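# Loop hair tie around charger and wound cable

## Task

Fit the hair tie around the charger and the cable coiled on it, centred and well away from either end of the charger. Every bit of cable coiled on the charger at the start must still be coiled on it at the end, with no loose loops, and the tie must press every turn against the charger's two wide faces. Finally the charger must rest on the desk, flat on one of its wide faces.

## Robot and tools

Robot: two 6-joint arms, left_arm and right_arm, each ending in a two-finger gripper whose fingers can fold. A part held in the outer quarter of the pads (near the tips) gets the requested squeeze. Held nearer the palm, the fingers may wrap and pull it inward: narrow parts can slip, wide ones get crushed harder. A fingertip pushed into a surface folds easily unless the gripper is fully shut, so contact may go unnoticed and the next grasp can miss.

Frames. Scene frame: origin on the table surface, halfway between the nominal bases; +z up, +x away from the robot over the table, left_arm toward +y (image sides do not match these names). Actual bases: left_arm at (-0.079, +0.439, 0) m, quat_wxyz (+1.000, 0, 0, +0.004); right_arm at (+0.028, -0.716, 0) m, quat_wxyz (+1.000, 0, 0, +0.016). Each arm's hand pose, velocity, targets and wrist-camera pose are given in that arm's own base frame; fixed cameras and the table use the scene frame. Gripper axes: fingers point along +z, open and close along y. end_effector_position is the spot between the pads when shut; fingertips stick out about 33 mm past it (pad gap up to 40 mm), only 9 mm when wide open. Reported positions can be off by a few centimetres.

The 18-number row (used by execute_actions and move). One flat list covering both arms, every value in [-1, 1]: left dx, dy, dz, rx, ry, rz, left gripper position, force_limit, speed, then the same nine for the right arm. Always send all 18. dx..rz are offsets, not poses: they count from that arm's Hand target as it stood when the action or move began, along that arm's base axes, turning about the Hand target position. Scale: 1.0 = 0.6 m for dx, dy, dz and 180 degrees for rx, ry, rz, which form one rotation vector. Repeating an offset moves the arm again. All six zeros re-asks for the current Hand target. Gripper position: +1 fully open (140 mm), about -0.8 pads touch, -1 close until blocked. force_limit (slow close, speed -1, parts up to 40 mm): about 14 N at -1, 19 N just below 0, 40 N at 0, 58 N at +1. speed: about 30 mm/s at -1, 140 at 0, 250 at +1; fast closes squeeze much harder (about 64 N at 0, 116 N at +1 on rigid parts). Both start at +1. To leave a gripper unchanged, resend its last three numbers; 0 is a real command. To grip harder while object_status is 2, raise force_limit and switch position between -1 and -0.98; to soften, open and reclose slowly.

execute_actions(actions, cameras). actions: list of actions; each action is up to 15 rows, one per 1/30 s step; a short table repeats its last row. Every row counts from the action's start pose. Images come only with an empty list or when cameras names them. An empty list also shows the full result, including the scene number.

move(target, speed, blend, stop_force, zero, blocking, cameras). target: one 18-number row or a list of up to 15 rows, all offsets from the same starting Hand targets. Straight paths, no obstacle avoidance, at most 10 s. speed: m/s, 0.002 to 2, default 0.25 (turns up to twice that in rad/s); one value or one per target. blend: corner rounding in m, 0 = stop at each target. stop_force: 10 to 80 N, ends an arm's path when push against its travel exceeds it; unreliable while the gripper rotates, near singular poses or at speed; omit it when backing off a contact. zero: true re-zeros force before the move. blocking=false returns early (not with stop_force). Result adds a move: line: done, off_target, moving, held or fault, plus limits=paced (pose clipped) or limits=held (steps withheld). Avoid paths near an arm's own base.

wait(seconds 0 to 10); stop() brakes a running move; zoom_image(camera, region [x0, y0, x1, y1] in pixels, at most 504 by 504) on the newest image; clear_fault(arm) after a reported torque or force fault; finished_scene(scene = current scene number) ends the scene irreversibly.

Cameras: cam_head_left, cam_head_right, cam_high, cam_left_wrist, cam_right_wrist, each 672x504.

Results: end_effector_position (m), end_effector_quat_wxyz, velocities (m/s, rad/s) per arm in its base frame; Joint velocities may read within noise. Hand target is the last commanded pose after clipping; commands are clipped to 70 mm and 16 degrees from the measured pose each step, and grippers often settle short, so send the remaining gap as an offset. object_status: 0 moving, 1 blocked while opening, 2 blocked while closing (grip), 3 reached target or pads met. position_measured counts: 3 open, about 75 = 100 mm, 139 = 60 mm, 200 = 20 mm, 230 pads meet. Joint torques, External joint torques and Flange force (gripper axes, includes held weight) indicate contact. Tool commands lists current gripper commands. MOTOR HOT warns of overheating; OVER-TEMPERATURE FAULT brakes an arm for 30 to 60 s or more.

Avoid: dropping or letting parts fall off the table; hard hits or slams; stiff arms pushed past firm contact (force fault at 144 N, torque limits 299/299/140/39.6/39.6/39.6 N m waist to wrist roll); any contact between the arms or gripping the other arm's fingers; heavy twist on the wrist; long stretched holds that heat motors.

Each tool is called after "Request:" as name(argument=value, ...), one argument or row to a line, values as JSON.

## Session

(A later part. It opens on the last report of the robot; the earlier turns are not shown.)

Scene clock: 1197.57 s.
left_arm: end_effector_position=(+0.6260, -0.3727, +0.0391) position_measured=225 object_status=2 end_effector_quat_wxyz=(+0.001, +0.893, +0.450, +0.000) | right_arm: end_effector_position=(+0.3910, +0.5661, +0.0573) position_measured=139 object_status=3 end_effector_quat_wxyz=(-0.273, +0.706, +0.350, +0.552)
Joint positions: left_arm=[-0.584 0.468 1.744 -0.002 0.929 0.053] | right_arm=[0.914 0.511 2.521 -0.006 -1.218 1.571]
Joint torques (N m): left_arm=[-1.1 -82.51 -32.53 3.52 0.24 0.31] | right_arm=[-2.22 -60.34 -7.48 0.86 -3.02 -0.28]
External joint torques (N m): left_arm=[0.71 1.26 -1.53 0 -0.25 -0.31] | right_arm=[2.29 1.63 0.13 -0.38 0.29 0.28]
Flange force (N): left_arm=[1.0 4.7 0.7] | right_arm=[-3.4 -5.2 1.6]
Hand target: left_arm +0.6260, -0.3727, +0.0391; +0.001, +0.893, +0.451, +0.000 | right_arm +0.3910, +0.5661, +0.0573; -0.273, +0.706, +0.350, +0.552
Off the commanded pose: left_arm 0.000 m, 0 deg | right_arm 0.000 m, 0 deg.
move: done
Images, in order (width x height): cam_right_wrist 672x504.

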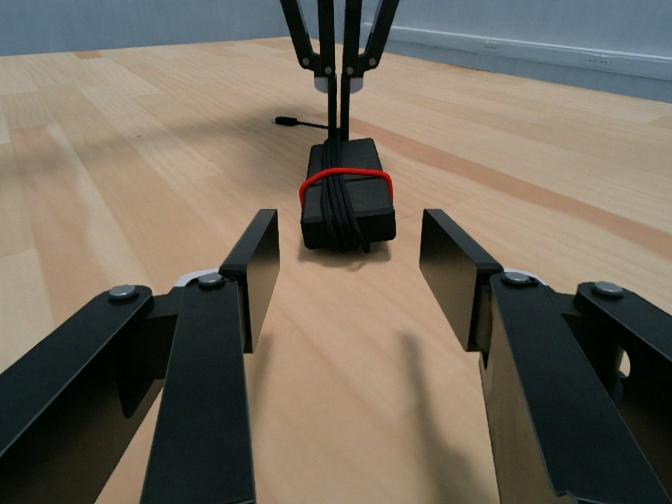

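Request:
move(
  target=[0.0069,0.0094,0,0,0,0,-1,-0.8,-1, 0,0,0,0,0,0,-0.08,0.5,-0.5],
  speed=0.02,
  cameras=["cam_right_wrist"],
)

Request:
zoom_image(
  camera="cam_right_wrist",
  region=[240, 100, 460, 320],
)

Scene clock: 1200.63 s.
left_arm: end_effector_position=(+0.6301, -0.3671, +0.0391) position_measured=225 object_status=2 end_effector_quat_wxyz=(+0.001, +0.893, +0.451, +0.000) | right_arm: end_effector_position=(+0.3910, +0.5661, +0.0573) position_measured=139 object_status=3 end_effector_quat_wxyz=(-0.273, +0.706, +0.350, +0.552)
Joint positions: left_arm=[-0.574 0.469 1.743 -0.002 0.929 0.063] | right_arm=[0.914 0.511 2.521 -0.006 -1.218 1.571]
Joint torques (N m): left_arm=[-0.99 -82.43 -32.79 3.62 0.22 0.27] | right_arm=[-1.92 -60.2 -7.46 0.82 -3.02 -0.32]
External joint torques (N m): left_arm=[0.87 0.89 -1.3 -0.08 -0.24 -0.26] | right_arm=[1.95 1.18 0.01 -0.34 0.27 0.32]
Flange force (N): left_arm=[1.2 3.7 0.4] | right_arm=[-2.3 -4.4 1.4]
Hand target: left_arm +0.6302, -0.3671, +0.0391; +0.001, +0.893, +0.451, +0.000 | right_arm +0.3910, +0.5661, +0.0573; -0.273, +0.706, +0.350, +0.552
Off the commanded pose: left_arm 0.000 m, 0 deg | right_arm 0.000 m, 0 deg.
move: done
Images, in order (width x height): cam_right_wrist 672x504.

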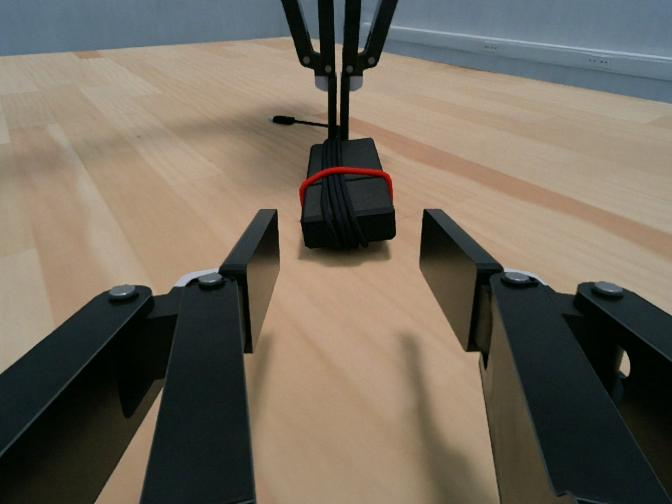

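Scaled by 2.291.

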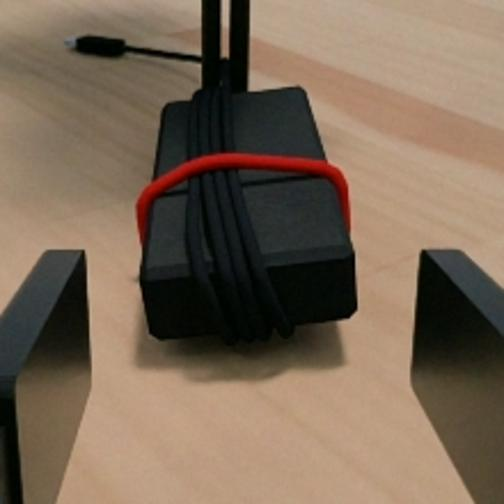

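Request:
move(
  target=[0,0,0,0,0,0,-0.62,-0.8,-1, 0,0,0,0,0,0,-0.08,0.5,-0.5],
)

Request:
move(
  target=[0,0,0.2,0,0,0,-0.62,-0.8,-1, 0,0,0,0,0,0,-0.08,0.5,-0.5],
  speed=0.06,
  cameras=["cam_left_wrist","cam_right_wrist"],
)

Request:
zoom_image(
  camera="cam_right_wrist",
  region=[240, 100, 460, 320],
)

Request:
zoom_image(
  camera="cam_left_wrist",
  region=[250, 50, 500, 400],
)

Scene clock: 1205.77 s.
left_arm: end_effector_position=(+0.6302, -0.3671, +0.0391) position_measured=208 object_status=0 end_effector_quat_wxyz=(+0.001, +0.893, +0.451, +0.000) | right_arm: end_effector_position=(+0.3910, +0.5661, +0.0573) position_measured=139 object_status=3 end_effector_quat_wxyz=(-0.273, +0.706, +0.350, +0.552)
Joint positions: left_arm=[-0.574 0.469 1.743 -0.002 0.929 0.063] | right_arm=[0.914 0.511 2.521 -0.006 -1.218 1.571]
Joint torques (N m): left_arm=[-1.46 -82.69 -32.83 3.43 0.23 0.3] | right_arm=[-2 -60.3 -7.3 0.84 -3.02 -0.27]
External joint torques (N m): left_arm=[1.98 1.36 -1.16 0.11 -0.24 -0.3] | right_arm=[2.1 1.36 -0.08 -0.37 0.28 0.27]
Flange force (N): left_arm=[2.7 3.9 1.0] | right_arm=[-2.7 -4.7 1.7]
Hand target: left_arm +0.6302, -0.3671, +0.0391; +0.001, +0.893, +0.451, +0.000 | right_arm +0.3910, +0.5661, +0.0573; -0.273, +0.706, +0.350, +0.552
Off the commanded pose: left_arm 0.000 m, 0 deg | right_arm 0.000 m, 0 deg.
move: done

Scene clock: 1208.07 s.
left_arm: end_effector_position=(+0.6302, -0.3671, +0.1590) position_measured=208 object_status=3 end_effector_quat_wxyz=(+0.001, +0.893, +0.450, +0.000) | right_arm: end_effector_position=(+0.3910, +0.5661, +0.0573) position_measured=139 object_status=3 end_effector_quat_wxyz=(-0.273, +0.706, +0.350, +0.552)
Joint positions: left_arm=[-0.574 0.368 1.645 -0.001 1.127 0.063] | right_arm=[0.914 0.511 2.521 -0.006 -1.218 1.571]
Joint torques (N m): left_arm=[-1.43 -77.37 -36.85 3.92 0.19 0.31] | right_arm=[-2.18 -60.26 -7.48 0.87 -3.02 -0.31]
External joint torques (N m): left_arm=[1.14 1.54 -1.48 0.05 -0.21 -0.31] | right_arm=[2.27 1.48 0.18 -0.41 0.29 0.31]
Flange force (N): left_arm=[1.7 5.1 0.0] | right_arm=[-3.0 -5.0 1.4]
Hand target: left_arm +0.6302, -0.3671, +0.1591; +0.001, +0.893, +0.451, +0.000 | right_arm +0.3910, +0.5661, +0.0573; -0.273, +0.706, +0.350, +0.552
Off the commanded pose: left_arm 0.000 m, 0 deg | right_arm 0.000 m, 0 deg.
move: done
Images, in order (width x height): cam_left_wrist 672x504, cam_right_wrist 672x504.

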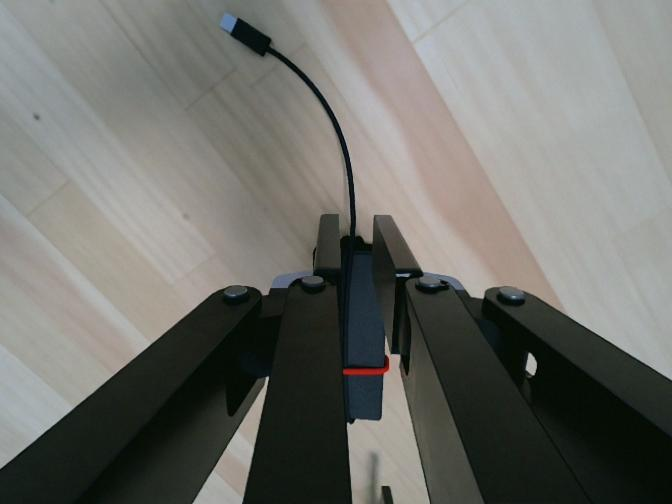

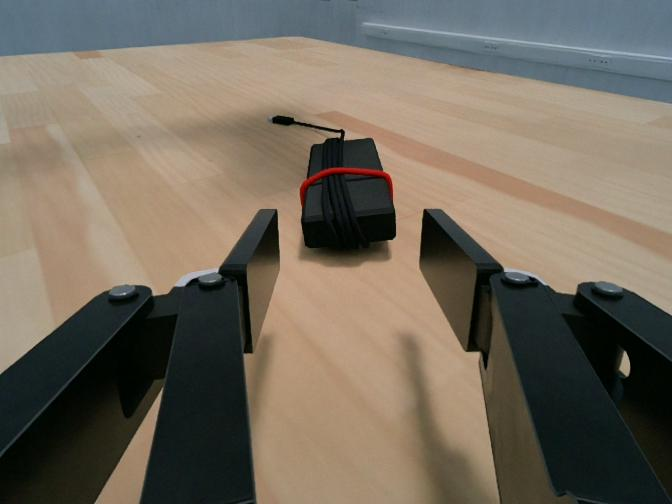

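Scaled by 2.291.

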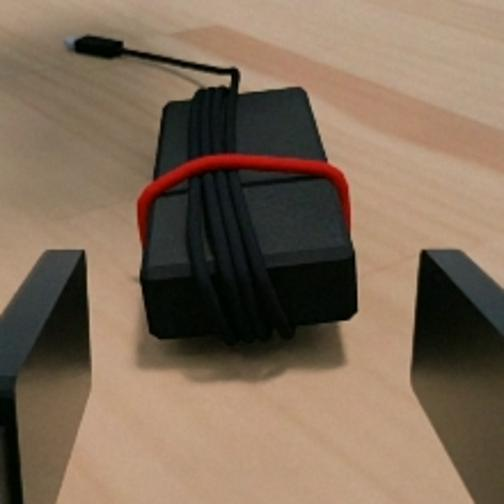

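Scaled by 1.440.

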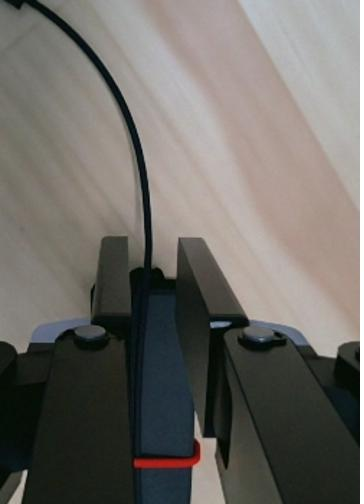

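Request:
move(
  target=[-0.03,-0.0407,0.15,0,0,0,-0.62,-0.8,-1, 0,0,0,0,0,0,-0.08,0.5,-0.5],
  speed=0.15,
)

Request:
move(
  target=[-0.09,-0.1208,0.0,0,0,0,0.9,-0.8,0, 0,0,0,0,0,0,-0.08,0.5,-0.5],
  speed=0.15,
  cameras=["all"],
)

Request:
zoom_image(
  camera="cam_left_wrist",
  region=[240, 0, 480, 240],
)

Request:
zoom_image(
  camera="cam_high",
  region=[290, 140, 410, 240],
)

Scene clock: 1213.60 s.
left_arm: end_effector_position=(+0.6121, -0.3915, +0.2490) position_measured=208 object_status=3 end_effector_quat_wxyz=(+0.001, +0.893, +0.451, +0.000) | right_arm: end_effector_position=(+0.3910, +0.5661, +0.0573) position_measured=139 object_status=3 end_effector_quat_wxyz=(-0.273, +0.706, +0.350, +0.552)
Joint positions: left_arm=[-0.616 0.312 1.551 -0.001 1.278 0.021] | right_arm=[0.914 0.511 2.521 -0.006 -1.218 1.571]
Joint torques (N m): left_arm=[-1.1 -74.12 -39.27 4.14 0.25 0.26] | right_arm=[-2.07 -60.25 -7.37 0.85 -3.02 -0.28]
External joint torques (N m): left_arm=[1.09 1.51 -1.34 0.08 -0.26 -0.26] | right_arm=[2.14 1.6 0.02 -0.38 0.28 0.27]
Flange force (N): left_arm=[1.5 5.0 -0.5] | right_arm=[-3.3 -4.8 1.8]
Hand target: left_arm +0.6122, -0.3915, +0.2491; +0.001, +0.893, +0.451, +0.000 | right_arm +0.3910, +0.5661, +0.0573; -0.273, +0.706, +0.350, +0.552
Off the commanded pose: left_arm 0.000 m, 0 deg | right_arm 0.000 m, 0 deg.
move: done

Scene clock: 1214.73 s.
left_arm: end_effector_position=(+0.5582, -0.4640, +0.2491) position_measured=16 object_status=0 end_effector_quat_wxyz=(+0.001, +0.893, +0.451, +0.000) | right_arm: end_effector_position=(+0.3910, +0.5661, +0.0573) position_measured=139 object_status=3 end_effector_quat_wxyz=(-0.273, +0.706, +0.350, +0.552)
Joint positions: left_arm=[-0.741 0.31 1.553 -0.001 1.277 -0.104] | right_arm=[0.914 0.511 2.521 -0.006 -1.218 1.571]
Joint torques (N m): left_arm=[-1.23 -73.99 -39.2 4.1 0.22 0.29] | right_arm=[-2.1 -60.03 -7.45 0.83 -3.03 -0.32]
External joint torques (N m): left_arm=[1.5 1.14 -1.47 0.12 -0.22 -0.29] | right_arm=[2.16 1.45 0.09 -0.36 0.3 0.32]
Flange force (N): left_arm=[1.4 4.9 -0.9] | right_arm=[-2.9 -4.9 1.5]
Hand target: left_arm +0.5582, -0.4640, +0.2491; +0.001, +0.893, +0.451, +0.000 | right_arm +0.3910, +0.5661, +0.0573; -0.273, +0.706, +0.350, +0.552
Off the commanded pose: left_arm 0.000 m, 0 deg | right_arm 0.000 m, 0 deg.
move: done

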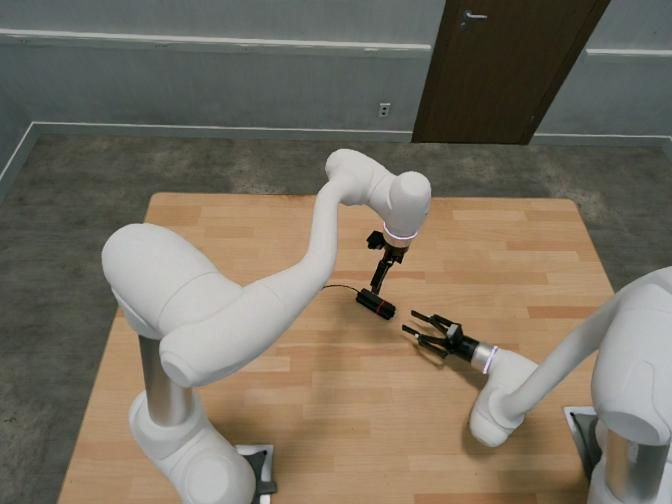

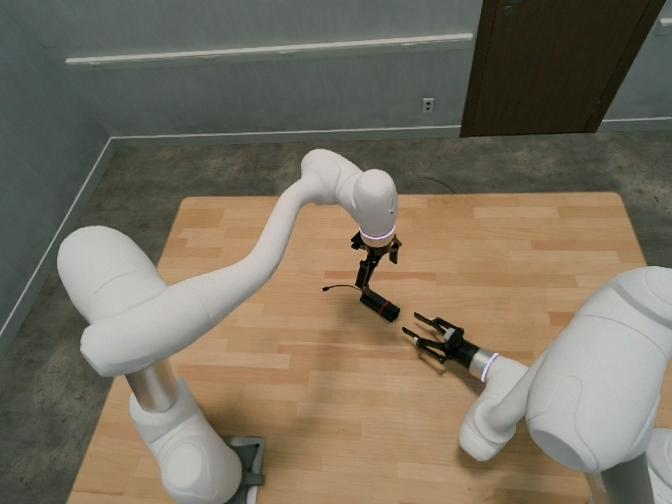

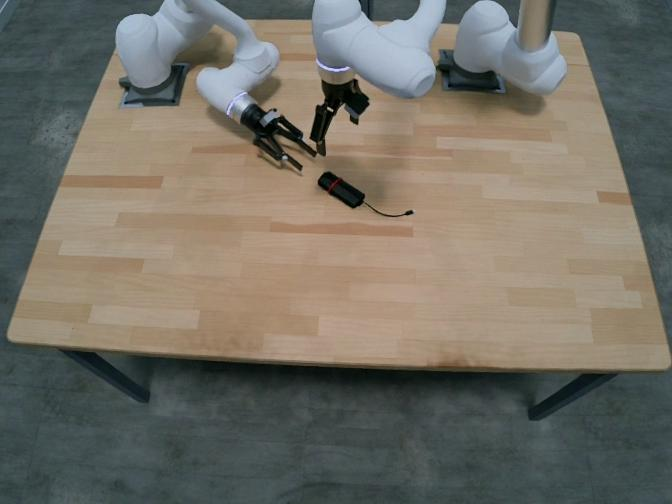

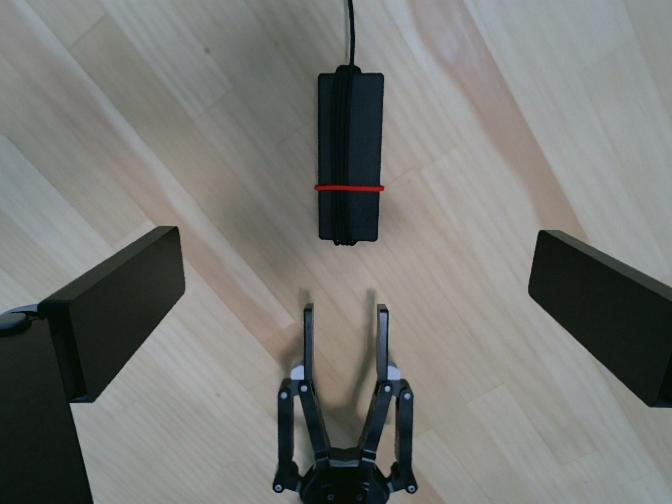

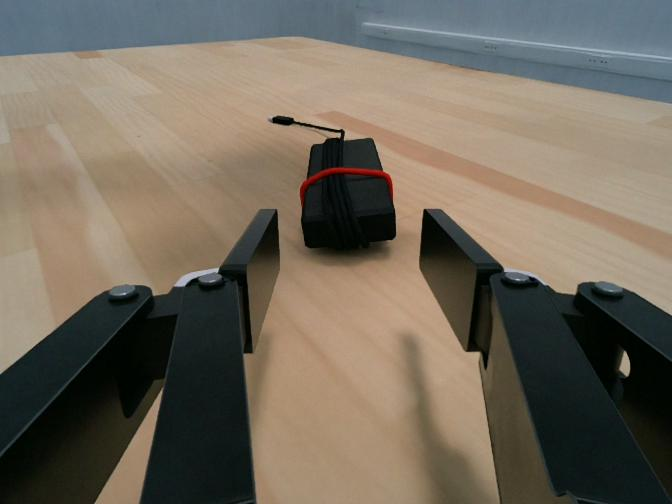

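Scaled by 2.100.

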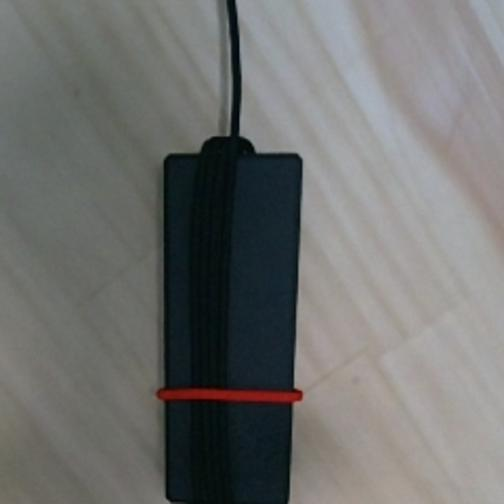

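Scaled by 4.200.

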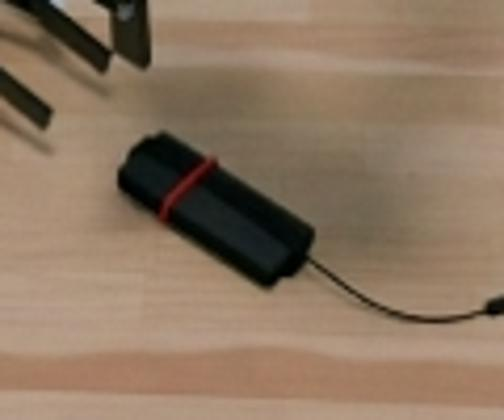

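Request:
finished_scene(
  scene=1,
)

The scene is finished: the task was done.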